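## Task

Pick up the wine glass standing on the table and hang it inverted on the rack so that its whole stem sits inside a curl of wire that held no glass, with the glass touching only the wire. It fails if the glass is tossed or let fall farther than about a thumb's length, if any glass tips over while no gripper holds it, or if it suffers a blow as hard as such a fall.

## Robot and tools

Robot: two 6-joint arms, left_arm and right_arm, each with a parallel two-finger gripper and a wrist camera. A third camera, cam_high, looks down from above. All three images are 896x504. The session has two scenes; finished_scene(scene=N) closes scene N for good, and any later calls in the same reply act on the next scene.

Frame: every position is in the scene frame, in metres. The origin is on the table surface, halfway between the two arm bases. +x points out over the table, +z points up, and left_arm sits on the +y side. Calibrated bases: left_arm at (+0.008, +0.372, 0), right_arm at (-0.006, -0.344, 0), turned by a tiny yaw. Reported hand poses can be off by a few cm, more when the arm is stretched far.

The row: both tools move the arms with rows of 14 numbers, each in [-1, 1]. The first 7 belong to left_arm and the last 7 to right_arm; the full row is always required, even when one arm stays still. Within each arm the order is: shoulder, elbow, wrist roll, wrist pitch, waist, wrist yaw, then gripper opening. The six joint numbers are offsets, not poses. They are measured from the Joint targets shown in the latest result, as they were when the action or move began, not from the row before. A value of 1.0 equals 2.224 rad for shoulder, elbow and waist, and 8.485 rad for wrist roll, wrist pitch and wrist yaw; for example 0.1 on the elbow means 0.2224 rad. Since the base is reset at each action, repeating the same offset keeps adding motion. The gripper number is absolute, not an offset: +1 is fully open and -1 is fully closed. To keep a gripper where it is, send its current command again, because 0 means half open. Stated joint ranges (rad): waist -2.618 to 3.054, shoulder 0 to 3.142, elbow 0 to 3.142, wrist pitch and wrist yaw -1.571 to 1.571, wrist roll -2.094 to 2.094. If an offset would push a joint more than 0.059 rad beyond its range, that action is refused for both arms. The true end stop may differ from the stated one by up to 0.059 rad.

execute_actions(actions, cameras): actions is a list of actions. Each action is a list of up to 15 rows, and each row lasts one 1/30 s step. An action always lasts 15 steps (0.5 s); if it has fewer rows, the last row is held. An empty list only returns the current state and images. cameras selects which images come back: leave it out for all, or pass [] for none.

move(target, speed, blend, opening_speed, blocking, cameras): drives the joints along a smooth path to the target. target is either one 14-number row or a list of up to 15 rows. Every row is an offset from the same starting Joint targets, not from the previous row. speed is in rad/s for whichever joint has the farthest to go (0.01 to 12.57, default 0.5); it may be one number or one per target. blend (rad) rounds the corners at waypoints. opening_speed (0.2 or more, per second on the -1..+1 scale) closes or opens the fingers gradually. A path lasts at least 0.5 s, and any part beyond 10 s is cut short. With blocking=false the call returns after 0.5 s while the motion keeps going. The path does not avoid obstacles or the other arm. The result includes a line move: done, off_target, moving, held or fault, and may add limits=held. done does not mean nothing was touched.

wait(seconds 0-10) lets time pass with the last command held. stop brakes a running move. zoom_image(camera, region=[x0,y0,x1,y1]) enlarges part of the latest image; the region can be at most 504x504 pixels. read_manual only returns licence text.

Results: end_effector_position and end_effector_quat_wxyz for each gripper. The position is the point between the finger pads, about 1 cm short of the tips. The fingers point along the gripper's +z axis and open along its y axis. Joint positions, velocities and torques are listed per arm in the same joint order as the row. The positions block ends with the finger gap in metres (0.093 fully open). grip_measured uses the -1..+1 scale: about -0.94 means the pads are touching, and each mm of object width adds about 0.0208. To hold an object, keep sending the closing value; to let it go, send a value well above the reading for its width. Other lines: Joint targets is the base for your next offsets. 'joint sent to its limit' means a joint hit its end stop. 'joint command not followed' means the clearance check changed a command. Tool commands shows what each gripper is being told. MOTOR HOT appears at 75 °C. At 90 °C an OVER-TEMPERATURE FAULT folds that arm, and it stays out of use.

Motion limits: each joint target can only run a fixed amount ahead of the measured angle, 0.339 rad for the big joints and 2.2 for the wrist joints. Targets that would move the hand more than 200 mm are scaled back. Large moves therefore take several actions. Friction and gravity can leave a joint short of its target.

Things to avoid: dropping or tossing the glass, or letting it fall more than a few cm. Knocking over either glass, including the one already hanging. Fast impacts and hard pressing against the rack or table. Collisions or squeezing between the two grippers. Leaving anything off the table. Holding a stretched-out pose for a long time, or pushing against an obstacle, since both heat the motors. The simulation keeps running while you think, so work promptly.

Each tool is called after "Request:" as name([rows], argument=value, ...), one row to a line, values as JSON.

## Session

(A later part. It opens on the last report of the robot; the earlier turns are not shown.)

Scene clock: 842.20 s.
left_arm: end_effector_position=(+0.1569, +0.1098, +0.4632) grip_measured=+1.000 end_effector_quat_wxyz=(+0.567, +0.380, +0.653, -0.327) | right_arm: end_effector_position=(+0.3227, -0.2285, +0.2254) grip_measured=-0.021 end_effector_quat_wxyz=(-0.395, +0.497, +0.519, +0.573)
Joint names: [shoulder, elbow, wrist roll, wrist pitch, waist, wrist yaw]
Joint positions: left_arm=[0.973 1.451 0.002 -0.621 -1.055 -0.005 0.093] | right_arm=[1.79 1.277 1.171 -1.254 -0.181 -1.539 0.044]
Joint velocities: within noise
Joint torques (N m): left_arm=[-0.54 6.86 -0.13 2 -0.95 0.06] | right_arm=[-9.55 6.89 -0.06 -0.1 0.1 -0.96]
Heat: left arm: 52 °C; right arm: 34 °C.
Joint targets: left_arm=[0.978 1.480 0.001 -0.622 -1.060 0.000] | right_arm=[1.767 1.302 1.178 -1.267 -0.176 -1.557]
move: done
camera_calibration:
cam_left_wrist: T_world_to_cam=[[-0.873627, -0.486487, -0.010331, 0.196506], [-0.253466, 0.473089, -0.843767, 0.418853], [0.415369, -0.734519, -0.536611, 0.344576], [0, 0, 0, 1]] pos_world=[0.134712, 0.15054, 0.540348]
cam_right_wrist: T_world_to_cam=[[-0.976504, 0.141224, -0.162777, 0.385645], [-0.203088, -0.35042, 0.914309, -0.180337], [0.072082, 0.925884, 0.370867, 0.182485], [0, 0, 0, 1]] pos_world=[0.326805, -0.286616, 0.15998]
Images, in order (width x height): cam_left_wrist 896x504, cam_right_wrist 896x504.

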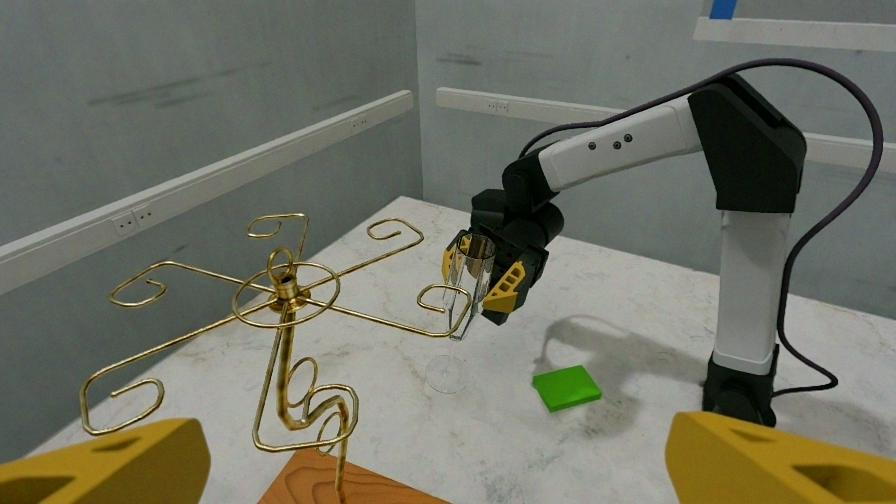

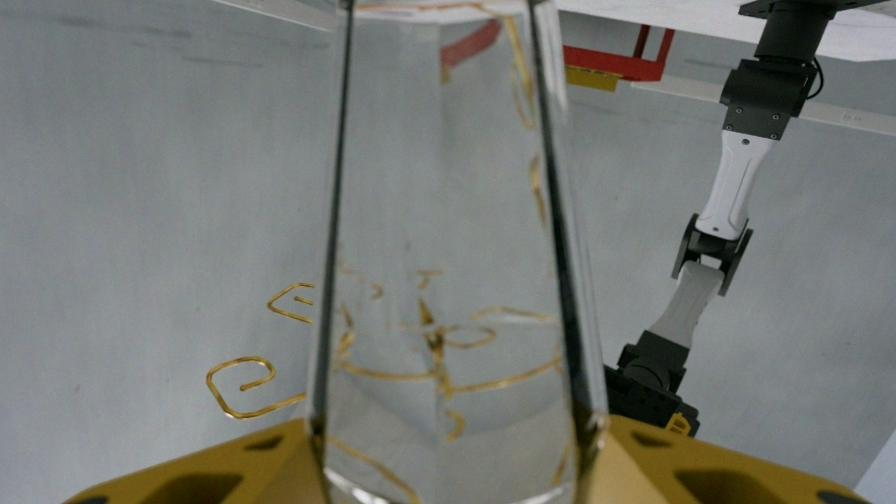

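Request:
move(target=[0, 0, 0, 0, 0, 0, 1, -0.3413, -0.288, -0.1388, 0.1902, -0.0108, 0.1835, -0.18], speed=0.5)

Scene clock: 854.67 s.
left_arm: end_effector_position=(+0.1569, +0.1098, +0.4632) grip_measured=+1.000 end_effector_quat_wxyz=(+0.567, +0.380, +0.653, -0.327) | right_arm: end_effector_position=(+0.3640, -0.4093, +0.2931) grip_measured=-0.021 end_effector_quat_wxyz=(+0.680, +0.065, +0.728, -0.055)
Joint names: [shoulder, elbow, wrist roll, wrist pitch, waist, wrist yaw]
Joint positions: left_arm=[0.973 1.451 0.002 -0.621 -1.055 -0.005 0.093] | right_arm=[1.025 0.669 0.008 0.287 -0.193 -0.009 0.044]
Joint velocities: within noise
Joint torques (N m): left_arm=[-0.73 7.12 -0.11 1.99 -0.81 0.08] | right_arm=[-4.6 6.12 -0.18 2.36 -0.55 -0.12]
Heat: left arm: 52 °C; right arm: 35 °C.
Joint targets: left_arm=[0.978 1.480 0.001 -0.622 -1.060 0.000] | right_arm=[1.008 0.662 0.000 0.347 -0.200 0.000]
move: off_target (right_arm); right_arm: the wrist pitch is farthest, 0.060 rad from its target
camera_calibration:
cam_left_wrist: T_world_to_cam=[[-0.873627, -0.486487, -0.010331, 0.196506], [-0.253466, 0.473089, -0.843767, 0.418853], [0.415369, -0.734519, -0.536611, 0.344576], [0, 0, 0, 1]] pos_world=[0.134712, 0.15054, 0.540348]
cam_right_wrist: T_world_to_cam=[[-0.181496, -0.982291, -0.0465138, -0.320614], [-0.454557, 0.125743, -0.881798, 0.515653], [0.872031, -0.1389, -0.469329, -0.158928], [0, 0, 0, 1]] pos_world=[0.314793, -0.401851, 0.365199]

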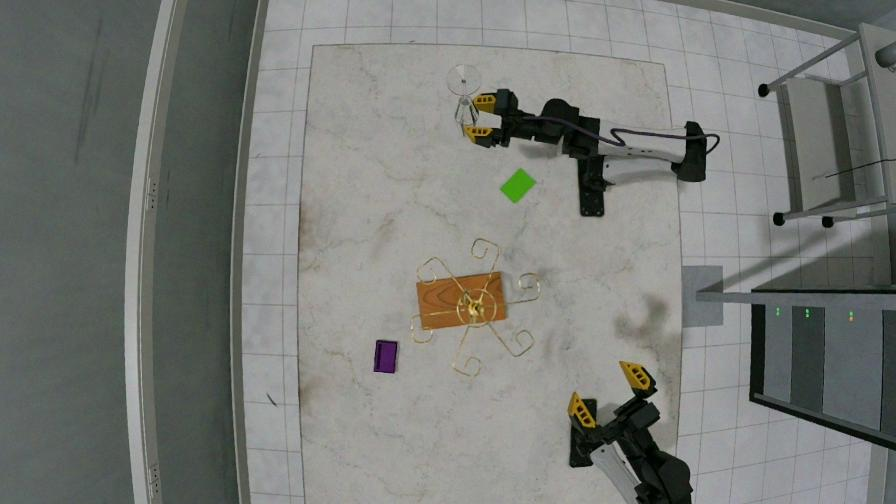

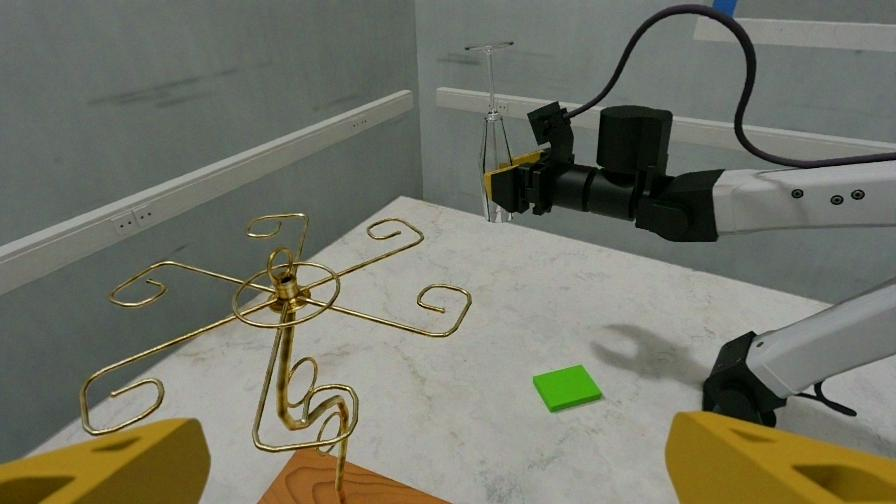

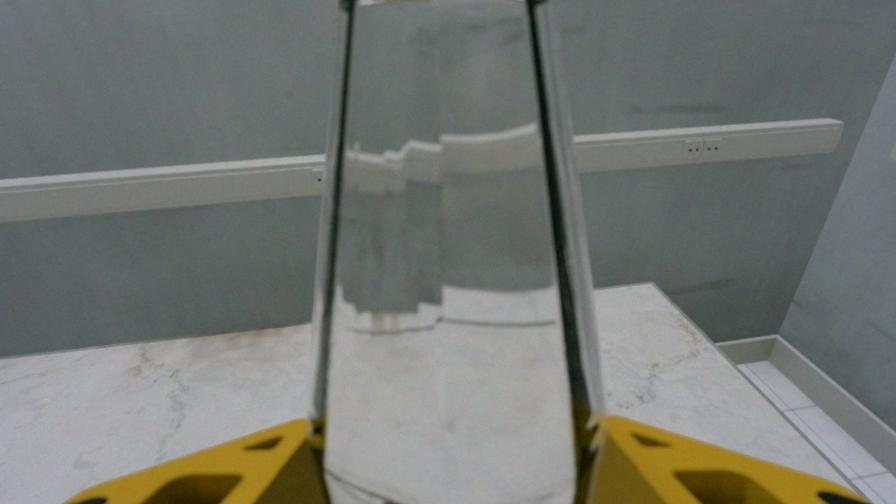

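Request:
move([
  [0, 0, 0, 0, 0, 0, 1, -0.071, -0.2163, 0, 0.0487, 0, 0, -0.18],
  [0, 0, 0, 0, 0, 0, 1, -0.071, -0.2163, 0, 0.0487, 0.402, 0, -0.18],
], speed=0.4, blend=0.1)

Scene clock: 887.70 s.
left_arm: end_effector_position=(+0.1569, +0.1098, +0.4631) grip_measured=+1.000 end_effector_quat_wxyz=(+0.567, +0.380, +0.654, -0.327) | right_arm: end_effector_position=(+0.2377, -0.1376, +0.2137) grip_measured=-0.021 end_effector_quat_wxyz=(+0.672, -0.239, +0.655, +0.249)
Joint names: [shoulder, elbow, wrist roll, wrist pitch, waist, wrist yaw]
Joint positions: left_arm=[0.973 1.451 0.002 -0.621 -1.055 -0.005 0.093] | right_arm=[0.864 0.186 0.005 0.705 0.688 -0.002 0.044]
Joint velocities: within noise
Joint torques (N m): left_arm=[-0.62 7.24 -0.11 2.05 -0.87 0.05] | right_arm=[-2.56 5.83 -0.14 2.3 0.44 -0.14]
Heat: left arm: 52 °C; right arm: 39 °C.
Joint targets: left_arm=[0.978 1.480 0.001 -0.623 -1.060 0.000] | right_arm=[0.850 0.181 0.000 0.760 0.694 0.000]
move: off_target (right_arm); right_arm: the wrist pitch is farthest, 0.056 rad from its target
camera_calibration:
cam_left_wrist: T_world_to_cam=[[-0.87364, -0.486462, -0.0103862, 0.196534], [-0.253602, 0.473454, -0.843521, 0.418683], [0.415258, -0.7343, -0.536996, 0.344766], [0, 0, 0, 1]] pos_world=[0.134712, 0.15054, 0.540347]
cam_right_wrist: T_world_to_cam=[[0.640302, -0.766844, -0.0443145, -0.246574], [-0.320107, -0.213951, -0.922907, 0.284102], [0.698244, 0.605124, -0.382465, 0.0768352], [0, 0, 0, 1]] pos_world=[0.195175, -0.174795, 0.28066]

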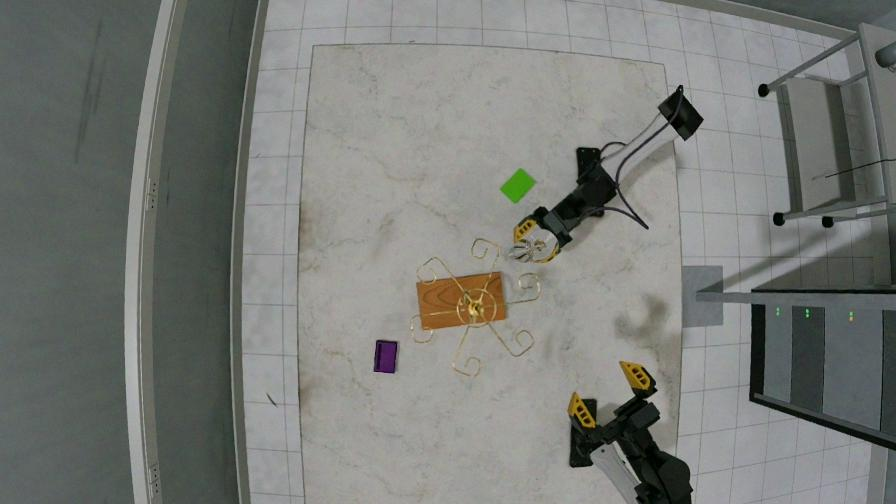

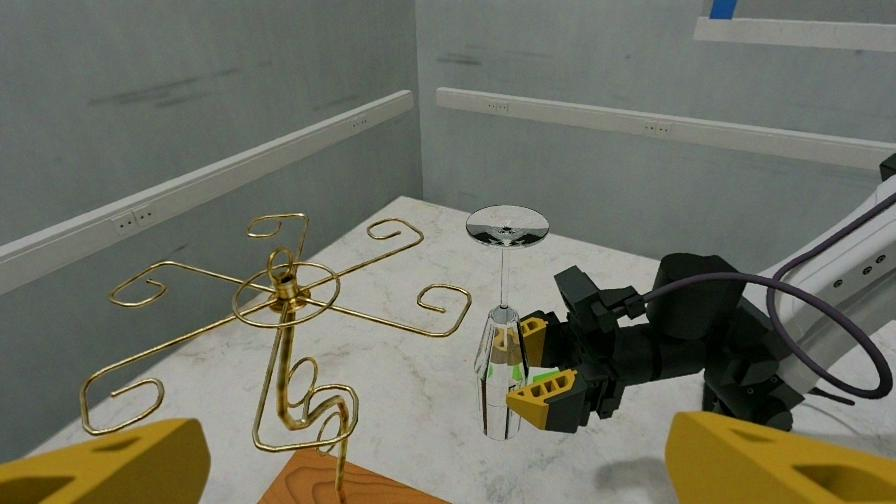

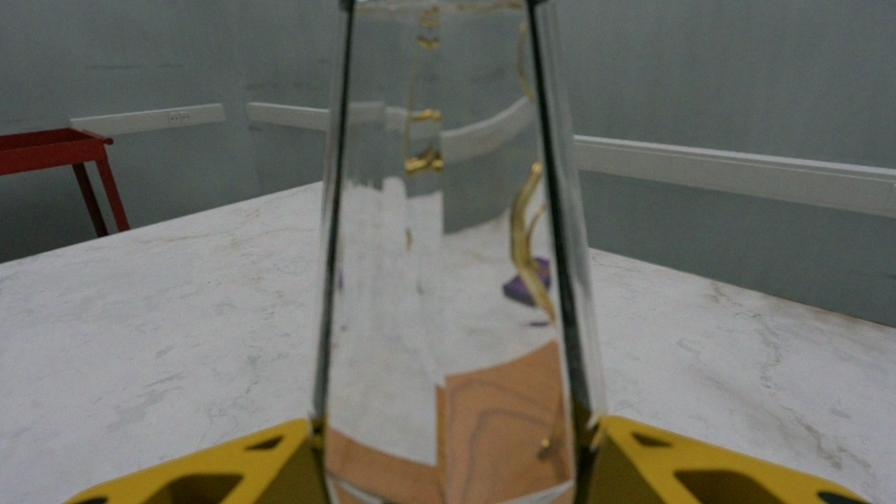

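Request:
zoom_image(camera="cam_left_wrist", region=[400, 190, 620, 450])

Request:
zoom_image(camera="cam_high", region=[490, 200, 590, 300])

Scaled by 1.938 from the camera's 896x504 image, which has a finer 1280x720 frame.

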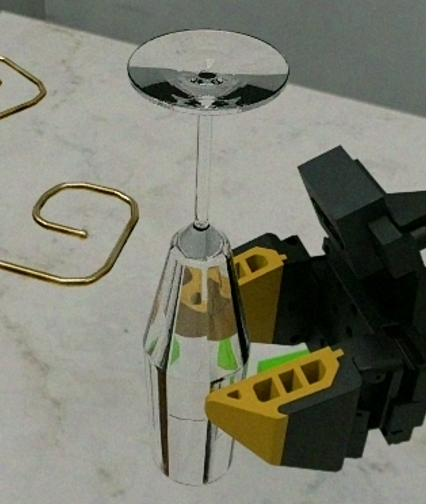

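Scaled by 5.040 from the camera's 896x504 image, which has a finer 1280x720 frame.

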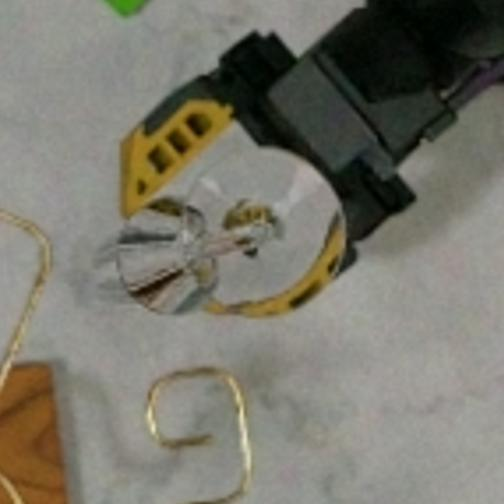

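Request:
zoom_image(camera="cam_left_wrist", region=[380, 0, 480, 210])

Scaled by 2.400 from the camera's 896x504 image, which has a finer 1280x720 frame.

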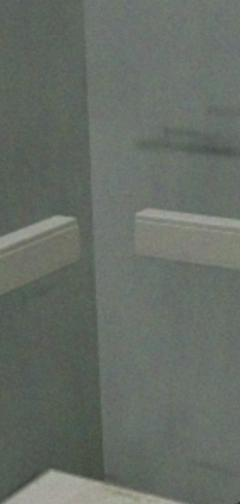

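Request:
move(target=[0, 0, 0, 0, 0, 0, 1, 0.1502, 0.004, 0, 0.0407, -0.0211, 0, -0.18], speed=0.25, cameras=["cam_high", "cam_left_wrist"])

Request:
zoom_image(camera="cam_high", region=[480, 210, 570, 300])

Request:
zoom_image(camera="cam_left_wrist", region=[380, 190, 600, 450])

Scene clock: 1072.83 s.
left_arm: end_effector_position=(+0.1569, +0.1098, +0.4631) grip_measured=+1.000 end_effector_quat_wxyz=(+0.567, +0.380, +0.654, -0.327) | right_arm: end_effector_position=(+0.2651, -0.1294, +0.1973) grip_measured=-0.021 end_effector_quat_wxyz=(+0.684, -0.225, +0.650, +0.241)
Joint names: [shoulder, elbow, wrist roll, wrist pitch, waist, wrist yaw]
Joint positions: left_arm=[0.973 1.451 0.002 -0.621 -1.055 -0.005 0.093] | right_arm=[1.184 0.186 0.005 1.051 0.654 -0.002 0.044]
Joint velocities: within noise
Joint torques (N m): left_arm=[-0.68 7.04 -0.08 1.99 -0.84 0.05] | right_arm=[-2.88 5.76 -0.17 2.29 -0.8 -0.12]
Heat: left arm: 51 °C; right arm: 50 °C.
Joint targets: left_arm=[0.978 1.480 0.001 -0.623 -1.060 0.000] | right_arm=[1.184 0.190 0.000 1.105 0.647 0.000]
move: off_target (right_arm); right_arm: the wrist pitch is farthest, 0.054 rad from its target
camera_calibration:
cam_left_wrist: T_world_to_cam=[[-0.87364, -0.486462, -0.0103862, 0.196534], [-0.253602, 0.473454, -0.843521, 0.418683], [0.415258, -0.7343, -0.536996, 0.344766], [0, 0, 0, 1]] pos_world=[0.134712, 0.15054, 0.540347]
Images, in order (width x height): cam_high 896x504, cam_left_wrist 896x504.

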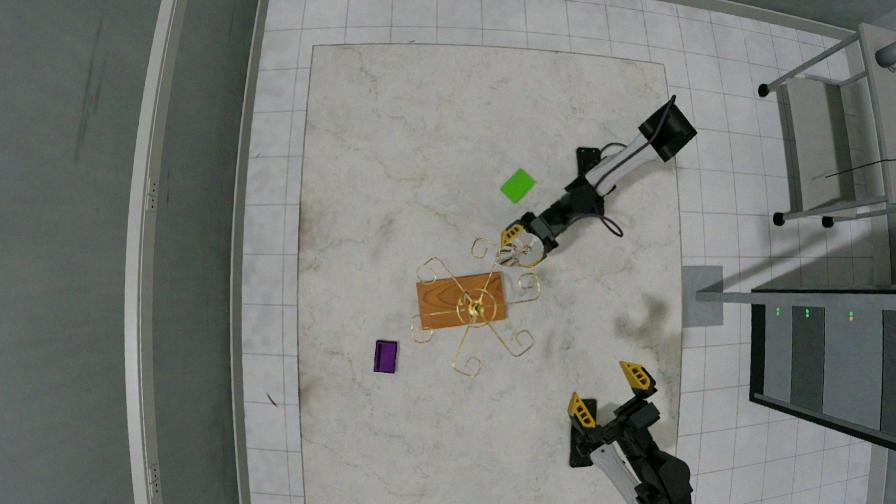

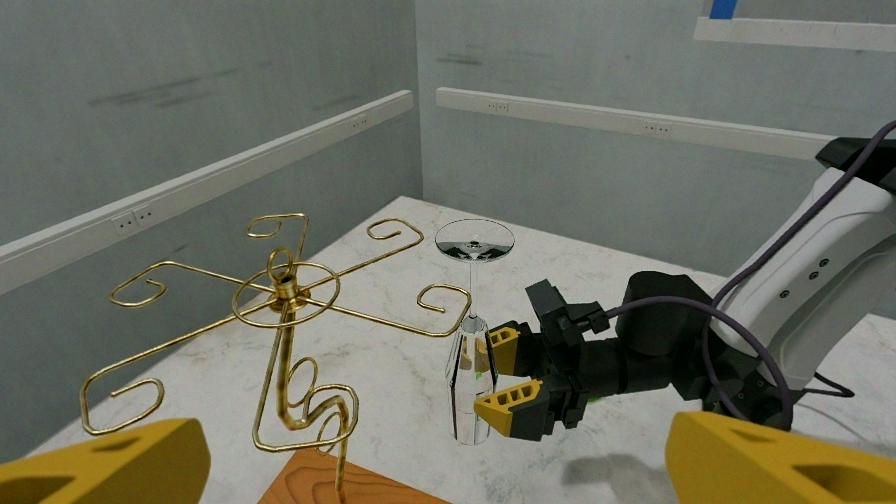

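Scaled by 5.600 from the camera's 896x504 image, which has a finer 1280x720 frame.

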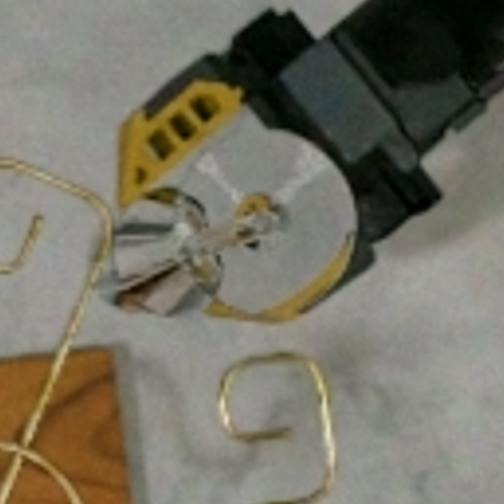

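Scaled by 1.938 from the camera's 896x504 image, which has a finer 1280x720 frame.

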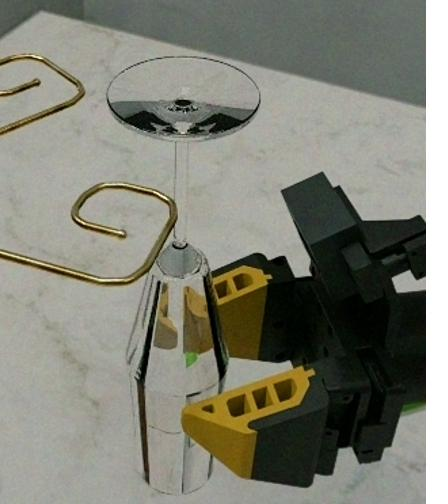

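Request:
move([
  [0, 0, 0, 0, 0, 0, 1, 0.1021, 0.0656, 0, 0.011, 0.0036, 0, -0.18],
  [0, 0, 0, 0, 0, 0, 1, 0.1362, 0.0935, 0, 0.0127, 0.022, 0, -0.18],
], speed=0.12, blend=0.03, cameras=["cam_high", "cam_left_wrist"])

Request:
zoom_image(camera="cam_high", region=[470, 220, 560, 310])

Request:
zoom_image(camera="cam_left_wrist", region=[330, 210, 550, 450])

Scene clock: 1133.17 s.
left_arm: end_effector_position=(+0.1569, +0.1098, +0.4631) grip_measured=+1.000 end_effector_quat_wxyz=(+0.567, +0.380, +0.654, -0.327) | right_arm: end_effector_position=(+0.2988, -0.0851, +0.1895) grip_measured=-0.021 end_effector_quat_wxyz=(+0.674, -0.239, +0.653, +0.250)
Joint names: [shoulder, elbow, wrist roll, wrist pitch, waist, wrist yaw]
Joint positions: left_arm=[0.973 1.451 0.002 -0.621 -1.055 -0.005 0.093] | right_arm=[1.487 0.362 0.005 1.158 0.689 -0.002 0.044]
Joint velocities: within noise
Joint torques (N m): left_arm=[-0.58 7.19 -0.12 1.97 -0.9 0.03] | right_arm=[-4.81 7.8 -0.14 2.27 0.49 -0.12]
Heat: left arm: 51 °C; right arm: 50 °C.
Joint targets: left_arm=[0.978 1.480 0.001 -0.623 -1.060 0.000] | right_arm=[1.487 0.398 0.000 1.213 0.696 0.000]
move: off_target (right_arm); right_arm: the wrist pitch is farthest, 0.055 rad from its target
camera_calibration:
cam_left_wrist: T_world_to_cam=[[-0.87364, -0.486462, -0.0103862, 0.196534], [-0.253602, 0.473454, -0.843521, 0.418683], [0.415258, -0.7343, -0.536996, 0.344766], [0, 0, 0, 1]] pos_world=[0.134712, 0.15054, 0.540347]
Images, in order (width x height): cam_high 896x504, cam_left_wrist 896x504.

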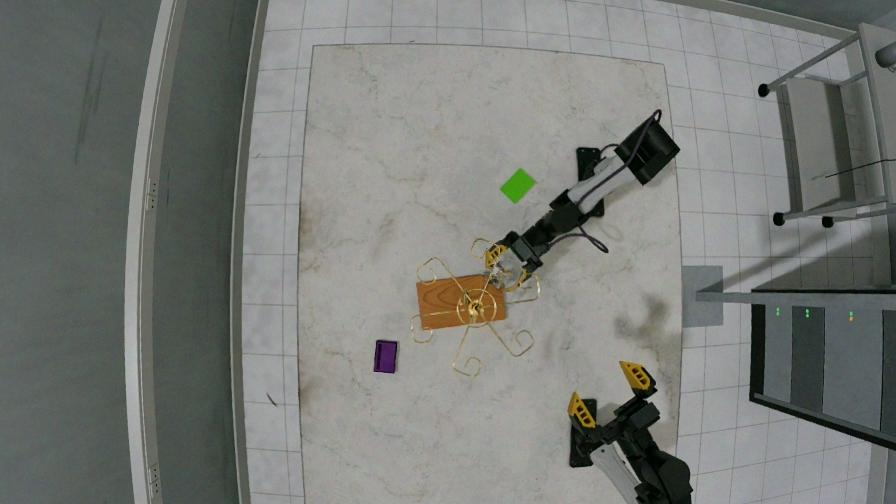

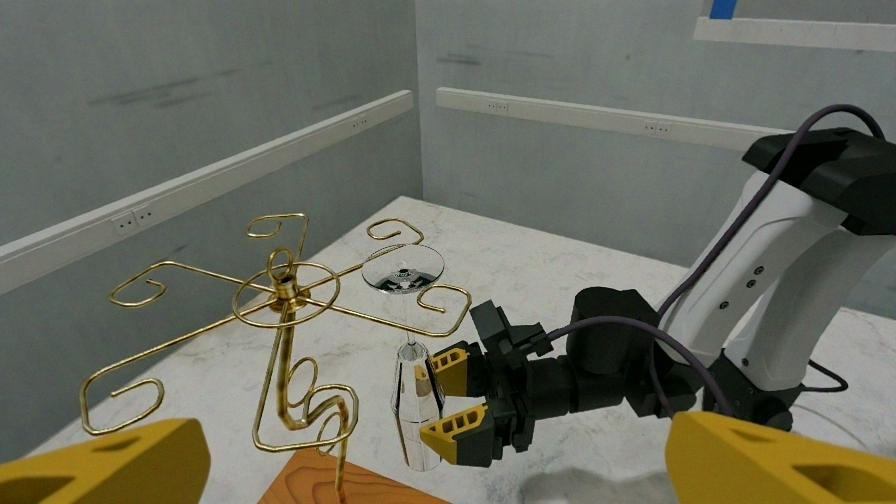

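Scaled by 5.600 from the camera's 896x504 image, which has a finer 1280x720 frame.

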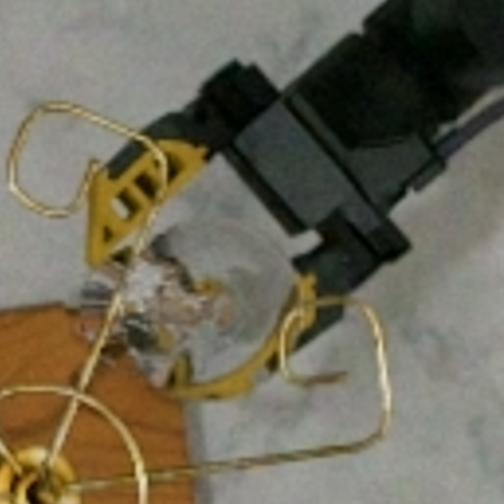

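Scaled by 2.100 from the camera's 896x504 image, which has a finer 1280x720 frame.

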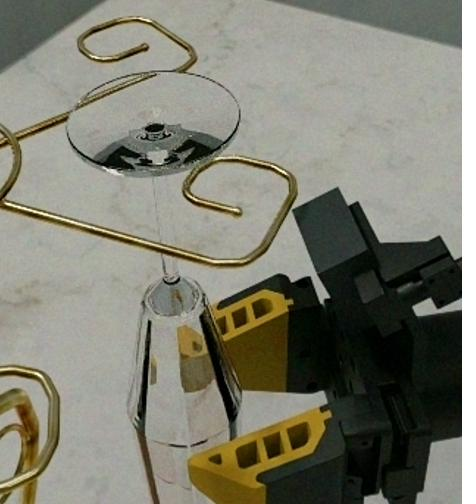

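Request:
move(target=[0, 0, 0, 0, 0, 0, 1, 0.0279, 0.0353, 0, 0.0008, 0.0333, 0, -0.18], speed=0.1, cameras=["cam_high", "cam_left_wrist"])

Request:
zoom_image(camera="cam_high", region=[470, 235, 550, 315])

Request:
zoom_image(camera="cam_left_wrist", region=[340, 240, 500, 400])

Scene clock: 1164.53 s.
left_arm: end_effector_position=(+0.1569, +0.1098, +0.4631) grip_measured=+1.000 end_effector_quat_wxyz=(+0.567, +0.380, +0.654, -0.327) | right_arm: end_effector_position=(+0.2922, -0.0495, +0.1990) grip_measured=-0.021 end_effector_quat_wxyz=(+0.672, -0.260, +0.635, +0.279)
Joint names: [shoulder, elbow, wrist roll, wrist pitch, waist, wrist yaw]
Joint positions: left_arm=[0.973 1.451 0.002 -0.621 -1.055 -0.005 0.093] | right_arm=[1.548 0.44 0.005 1.166 0.764 -0.002 0.044]
Joint velocities: within noise
Joint torques (N m): left_arm=[-0.64 7.01 -0.08 1.99 -0.81 0.08] | right_arm=[-5.3 7.84 -0.13 2.26 0.61 -0.13]
Heat: left arm: 51 °C; right arm: 50 °C.
Joint targets: left_arm=[0.978 1.480 0.001 -0.623 -1.060 0.000] | right_arm=[1.549 0.476 0.000 1.220 0.770 0.000]
move: off_target (right_arm); right_arm: the wrist pitch is farthest, 0.054 rad from its target
camera_calibration:
cam_left_wrist: T_world_to_cam=[[-0.87364, -0.486462, -0.0103862, 0.196534], [-0.253602, 0.473454, -0.843521, 0.418683], [0.415258, -0.7343, -0.536996, 0.344766], [0, 0, 0, 1]] pos_world=[0.134712, 0.15054, 0.540347]
Images, in order (width x height): cam_high 896x504, cam_left_wrist 896x504.

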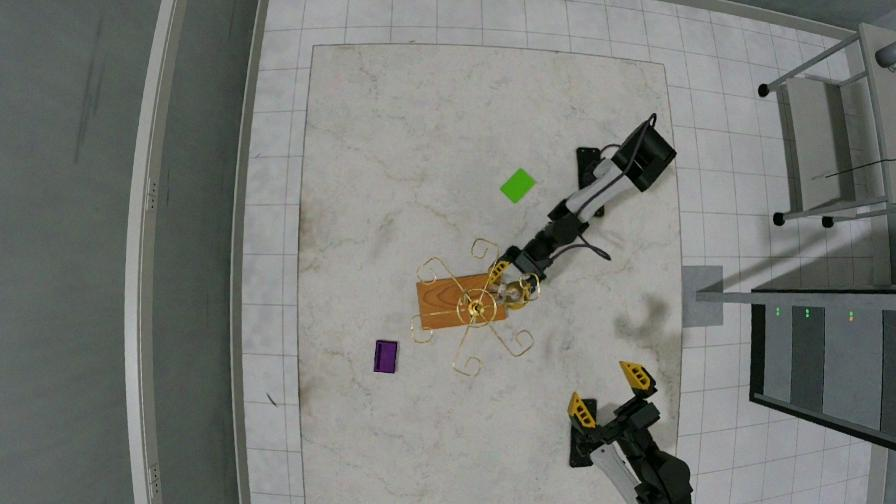

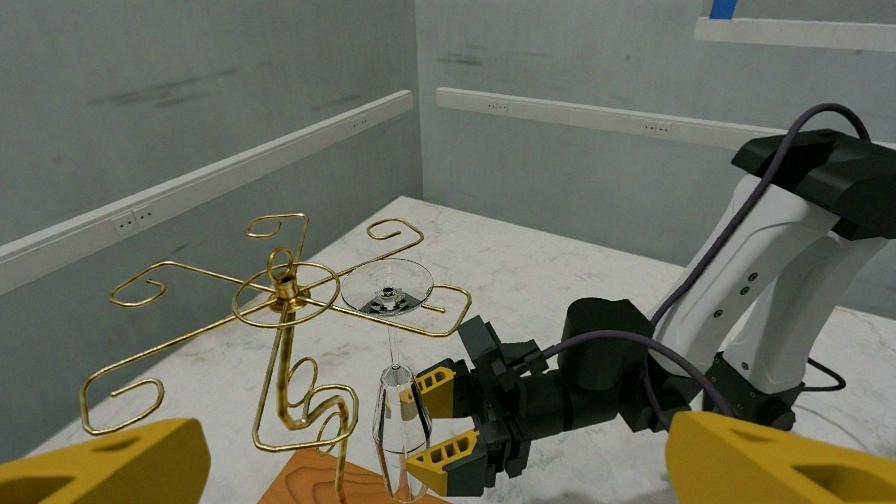

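Scaled by 6.300 from the camera's 896x504 image, which has a finer 1280x720 frame.

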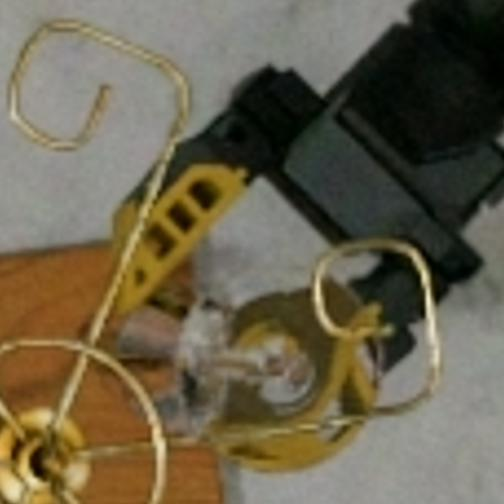

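Scaled by 3.150 from the camera's 896x504 image, which has a finer 1280x720 frame.

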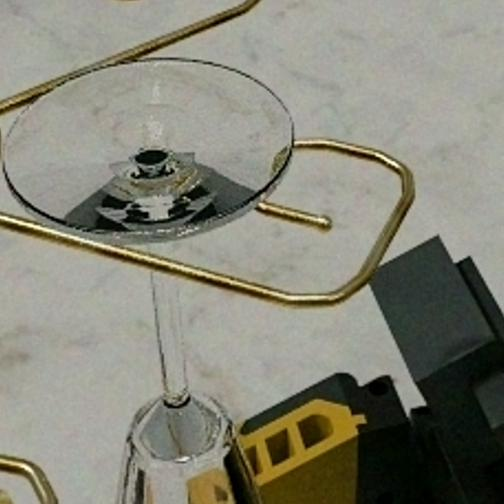

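Request:
move(target=[0, 0, 0, 0, 0, 0, 1, -0.0393, -0.0463, 0, -0.0045, 0.018, 0, -0.18], speed=0.08, cameras=["cam_high", "cam_left_wrist"])

Request:
zoom_image(camera="cam_high", region=[490, 255, 550, 315])

Request:
zoom_image(camera="cam_left_wrist", region=[350, 240, 510, 400])

Scene clock: 1211.33 s.
left_arm: end_effector_position=(+0.1569, +0.1098, +0.4631) grip_measured=+1.000 end_effector_quat_wxyz=(+0.567, +0.380, +0.654, -0.327) | right_arm: end_effector_position=(+0.2695, -0.0498, +0.1956) grip_measured=-0.021 end_effector_quat_wxyz=(+0.663, -0.273, +0.633, +0.290)
Joint names: [shoulder, elbow, wrist roll, wrist pitch, waist, wrist yaw]
Joint positions: left_arm=[0.973 1.451 0.002 -0.621 -1.055 -0.005 0.093] | right_arm=[1.489 0.378 0.005 1.159 0.803 -0.002 0.044]
Joint velocities: within noise
Joint torques (N m): left_arm=[-0.53 6.99 -0.07 2 -0.92 0.03] | right_arm=[-7.32 4.63 -0.13 1.98 0.59 -0.16]
Heat: left arm: 51 °C; right arm: 53 °C.
Joint targets: left_arm=[0.978 1.480 0.001 -0.623 -1.060 0.000] | right_arm=[1.462 0.373 0.000 1.182 0.810 0.000]
move: done
camera_calibration:
cam_left_wrist: T_world_to_cam=[[-0.87364, -0.486462, -0.0103862, 0.196534], [-0.253602, 0.473454, -0.843521, 0.418683], [0.415258, -0.7343, -0.536996, 0.344766], [0, 0, 0, 1]] pos_world=[0.134712, 0.15054, 0.540347]
Images, in order (width x height): cam_high 896x504, cam_left_wrist 896x504.

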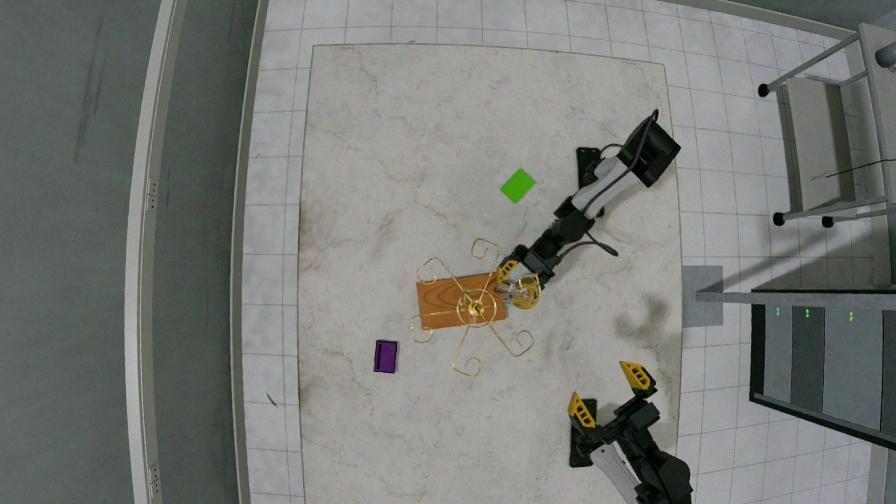

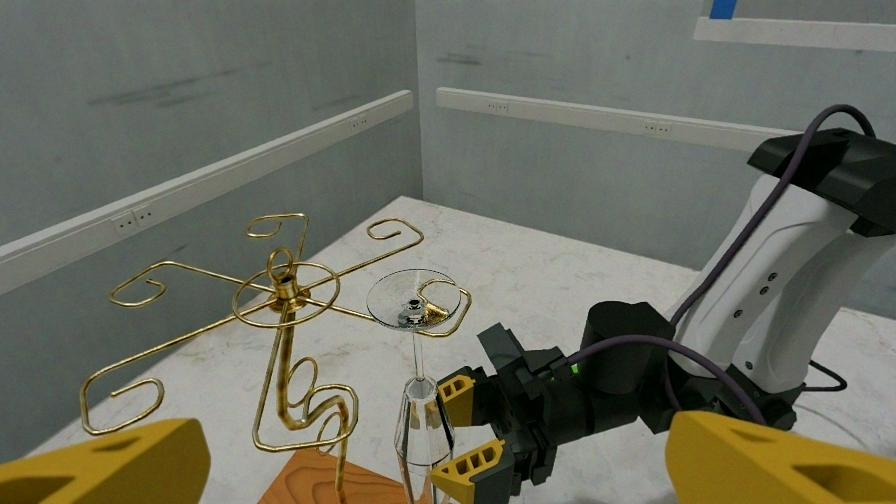

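Scaled by 8.400 from the camera's 896x504 image, which has a finer 1280x720 frame.

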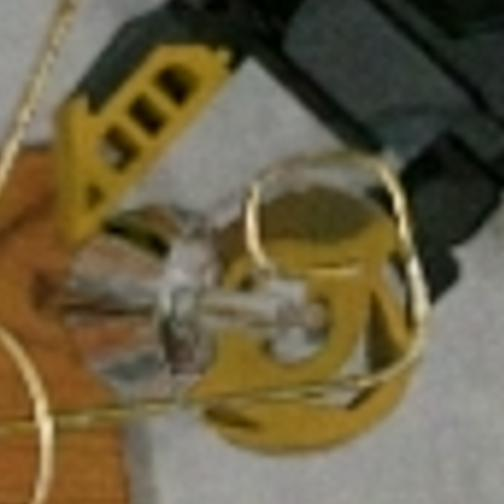

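Scaled by 3.150 from the camera's 896x504 image, which has a finer 1280x720 frame.

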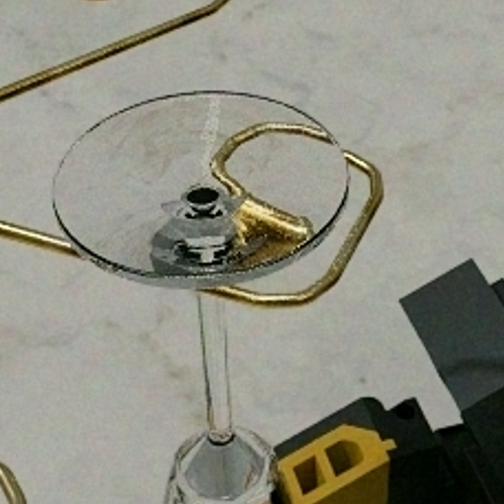

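Request:
move(target=[0, 0, 0, 0, 0, 0, 1, -0.027, -0.0211, 0, -0.0012, 0.0146, 0, -0.18], speed=0.06, cameras=["cam_high", "cam_left_wrist"])

Request:
zoom_image(camera="cam_high", region=[495, 262, 555, 322])

Request:
zoom_image(camera="cam_left_wrist", region=[360, 240, 500, 380])

Scene clock: 1250.33 s.
left_arm: end_effector_position=(+0.1569, +0.1098, +0.4631) grip_measured=+1.000 end_effector_quat_wxyz=(+0.567, +0.380, +0.654, -0.327) | right_arm: end_effector_position=(+0.2510, -0.0512, +0.1975) grip_measured=-0.021 end_effector_quat_wxyz=(+0.660, -0.283, +0.627, +0.302)
Joint names: [shoulder, elbow, wrist roll, wrist pitch, waist, wrist yaw]
Joint positions: left_arm=[0.973 1.451 0.002 -0.621 -1.055 -0.005 0.093] | right_arm=[1.426 0.331 0.005 1.149 0.836 -0.002 0.044]
Joint velocities: within noise
Joint torques (N m): left_arm=[-0.72 6.99 -0.07 2.02 -0.96 0.06] | right_arm=[-6.74 4.57 -0.13 1.93 0.65 -0.16]
Heat: left arm: 51 °C; right arm: 51 °C.
Joint targets: left_arm=[0.978 1.480 0.001 -0.623 -1.060 0.000] | right_arm=[1.402 0.326 0.000 1.172 0.843 0.000]
move: done
camera_calibration:
cam_left_wrist: T_world_to_cam=[[-0.87364, -0.486462, -0.0103862, 0.196534], [-0.253602, 0.473454, -0.843521, 0.418683], [0.415258, -0.7343, -0.536996, 0.344766], [0, 0, 0, 1]] pos_world=[0.134712, 0.15054, 0.540347]
Images, in order (width x height): cam_high 896x504, cam_left_wrist 896x504.

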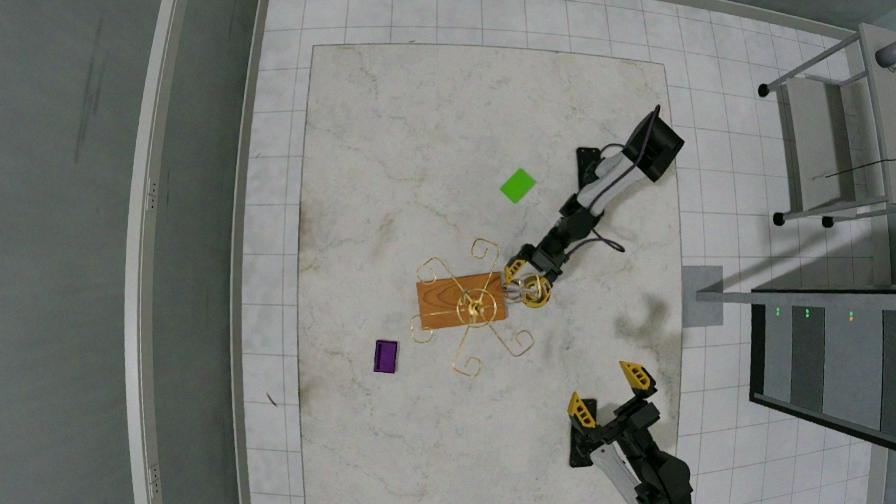

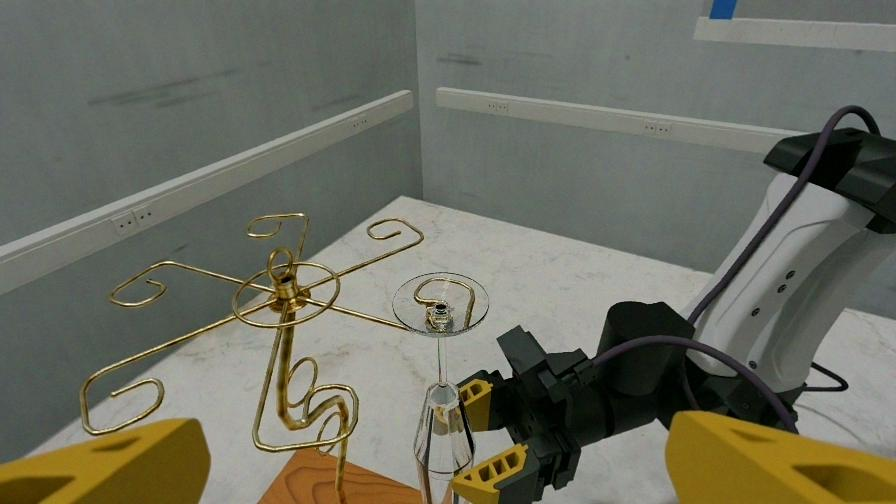

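Scaled by 8.400 from the camera's 896x504 image, which has a finer 1280x720 frame.

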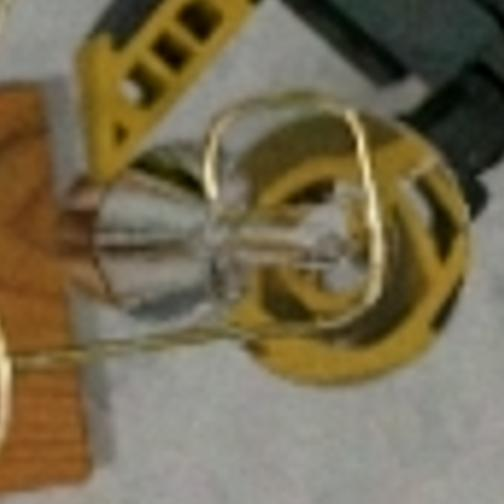

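Scaled by 3.600 from the camera's 896x504 image, which has a finer 1280x720 frame.

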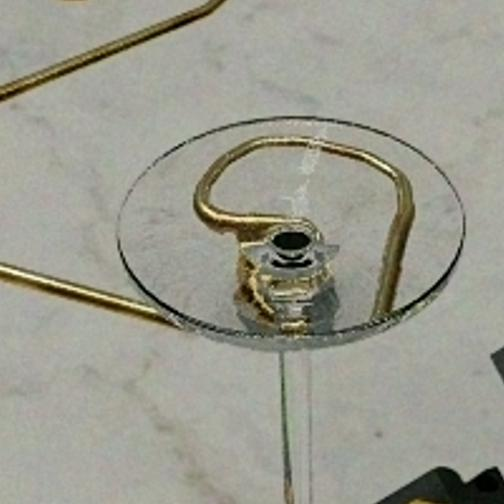

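Request:
zoom_image(camera="cam_high", region=[510, 265, 560, 315])

Scaled by 10.080 from the camera's 896x504 image, which has a finer 1280x720 frame.

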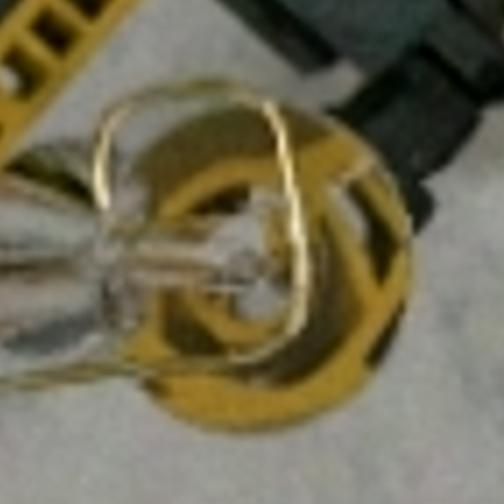

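Request:
move(target=[0, 0, 0, 0, 0, 0, 1, -0.0121, -0.0018, 0, -0.0028, 0.0061, 0, -0.18], speed=0.04, cameras=["cam_high", "cam_left_wrist"])

Request:
zoom_image(camera="cam_high", region=[510, 265, 560, 315])

Request:
zoom_image(camera="cam_left_wrist", region=[360, 240, 500, 380])

Scene clock: 1366.13 s.
left_arm: end_effector_position=(+0.1569, +0.1098, +0.4631) grip_measured=+1.000 end_effector_quat_wxyz=(+0.567, +0.380, +0.654, -0.327) | right_arm: end_effector_position=(+0.2457, -0.0493, +0.2019) grip_measured=-0.021 end_effector_quat_wxyz=(+0.659, -0.286, +0.624, +0.307)
Joint names: [shoulder, elbow, wrist roll, wrist pitch, waist, wrist yaw]
Joint positions: left_arm=[0.973 1.451 0.002 -0.621 -1.055 -0.005 0.093] | right_arm=[1.399 0.331 0.005 1.125 0.849 -0.002 0.044]
Joint velocities: within noise
Joint torques (N m): left_arm=[-0.7 7.13 -0.11 1.98 -0.91 0.05] | right_arm=[-6.63 4.37 -0.18 1.99 0.53 -0.13]
Heat: left arm: 51 °C; right arm: 53 °C.
Joint targets: left_arm=[0.978 1.480 0.001 -0.622 -1.060 0.000] | right_arm=[1.375 0.322 0.000 1.148 0.856 0.000]
move: done
camera_calibration:
cam_left_wrist: T_world_to_cam=[[-0.87364, -0.486462, -0.0103862, 0.196534], [-0.253602, 0.473454, -0.843521, 0.418683], [0.415258, -0.7343, -0.536996, 0.344766], [0, 0, 0, 1]] pos_world=[0.134712, 0.15054, 0.540347]
Images, in order (width x height): cam_high 896x504, cam_left_wrist 896x504.

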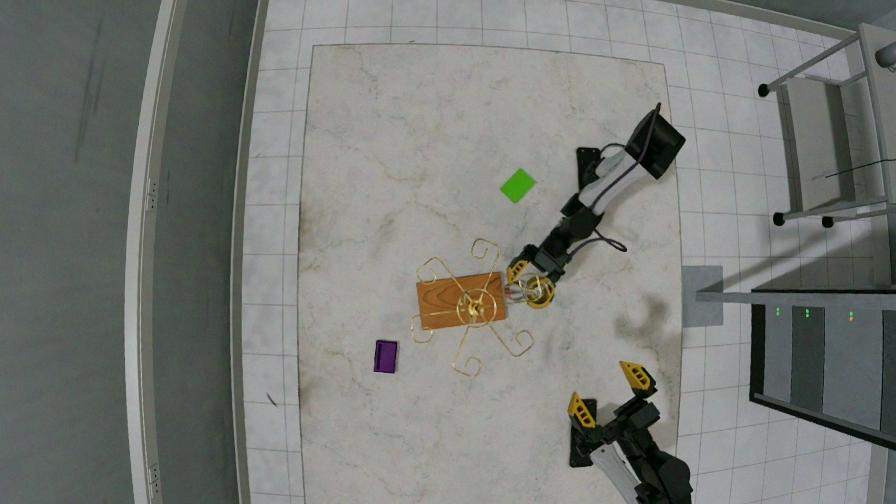

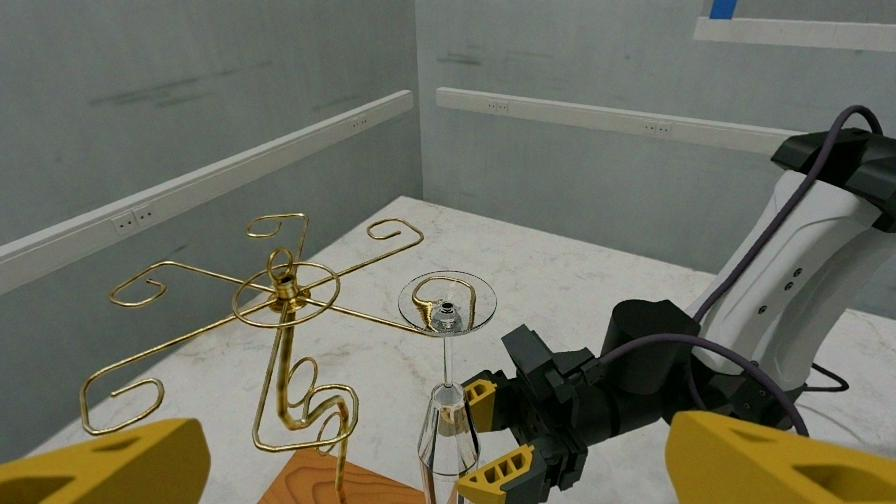

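Scaled by 10.080 from the camera's 896x504 image, which has a finer 1280x720 frame.

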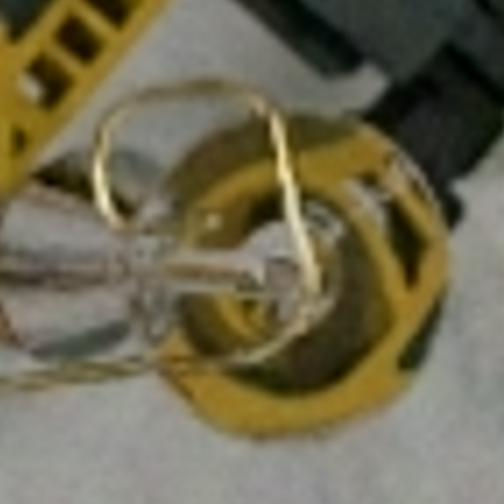

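Scaled by 3.600 from the camera's 896x504 image, which has a finer 1280x720 frame.

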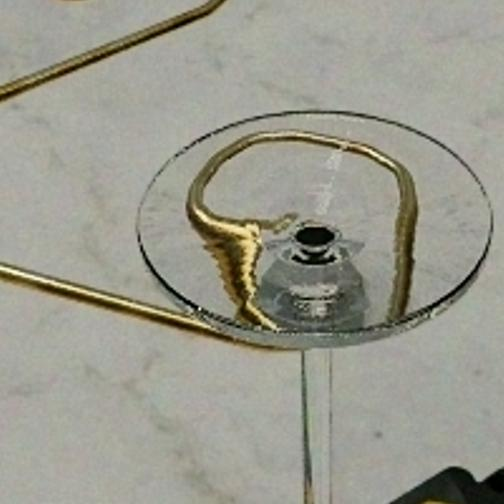

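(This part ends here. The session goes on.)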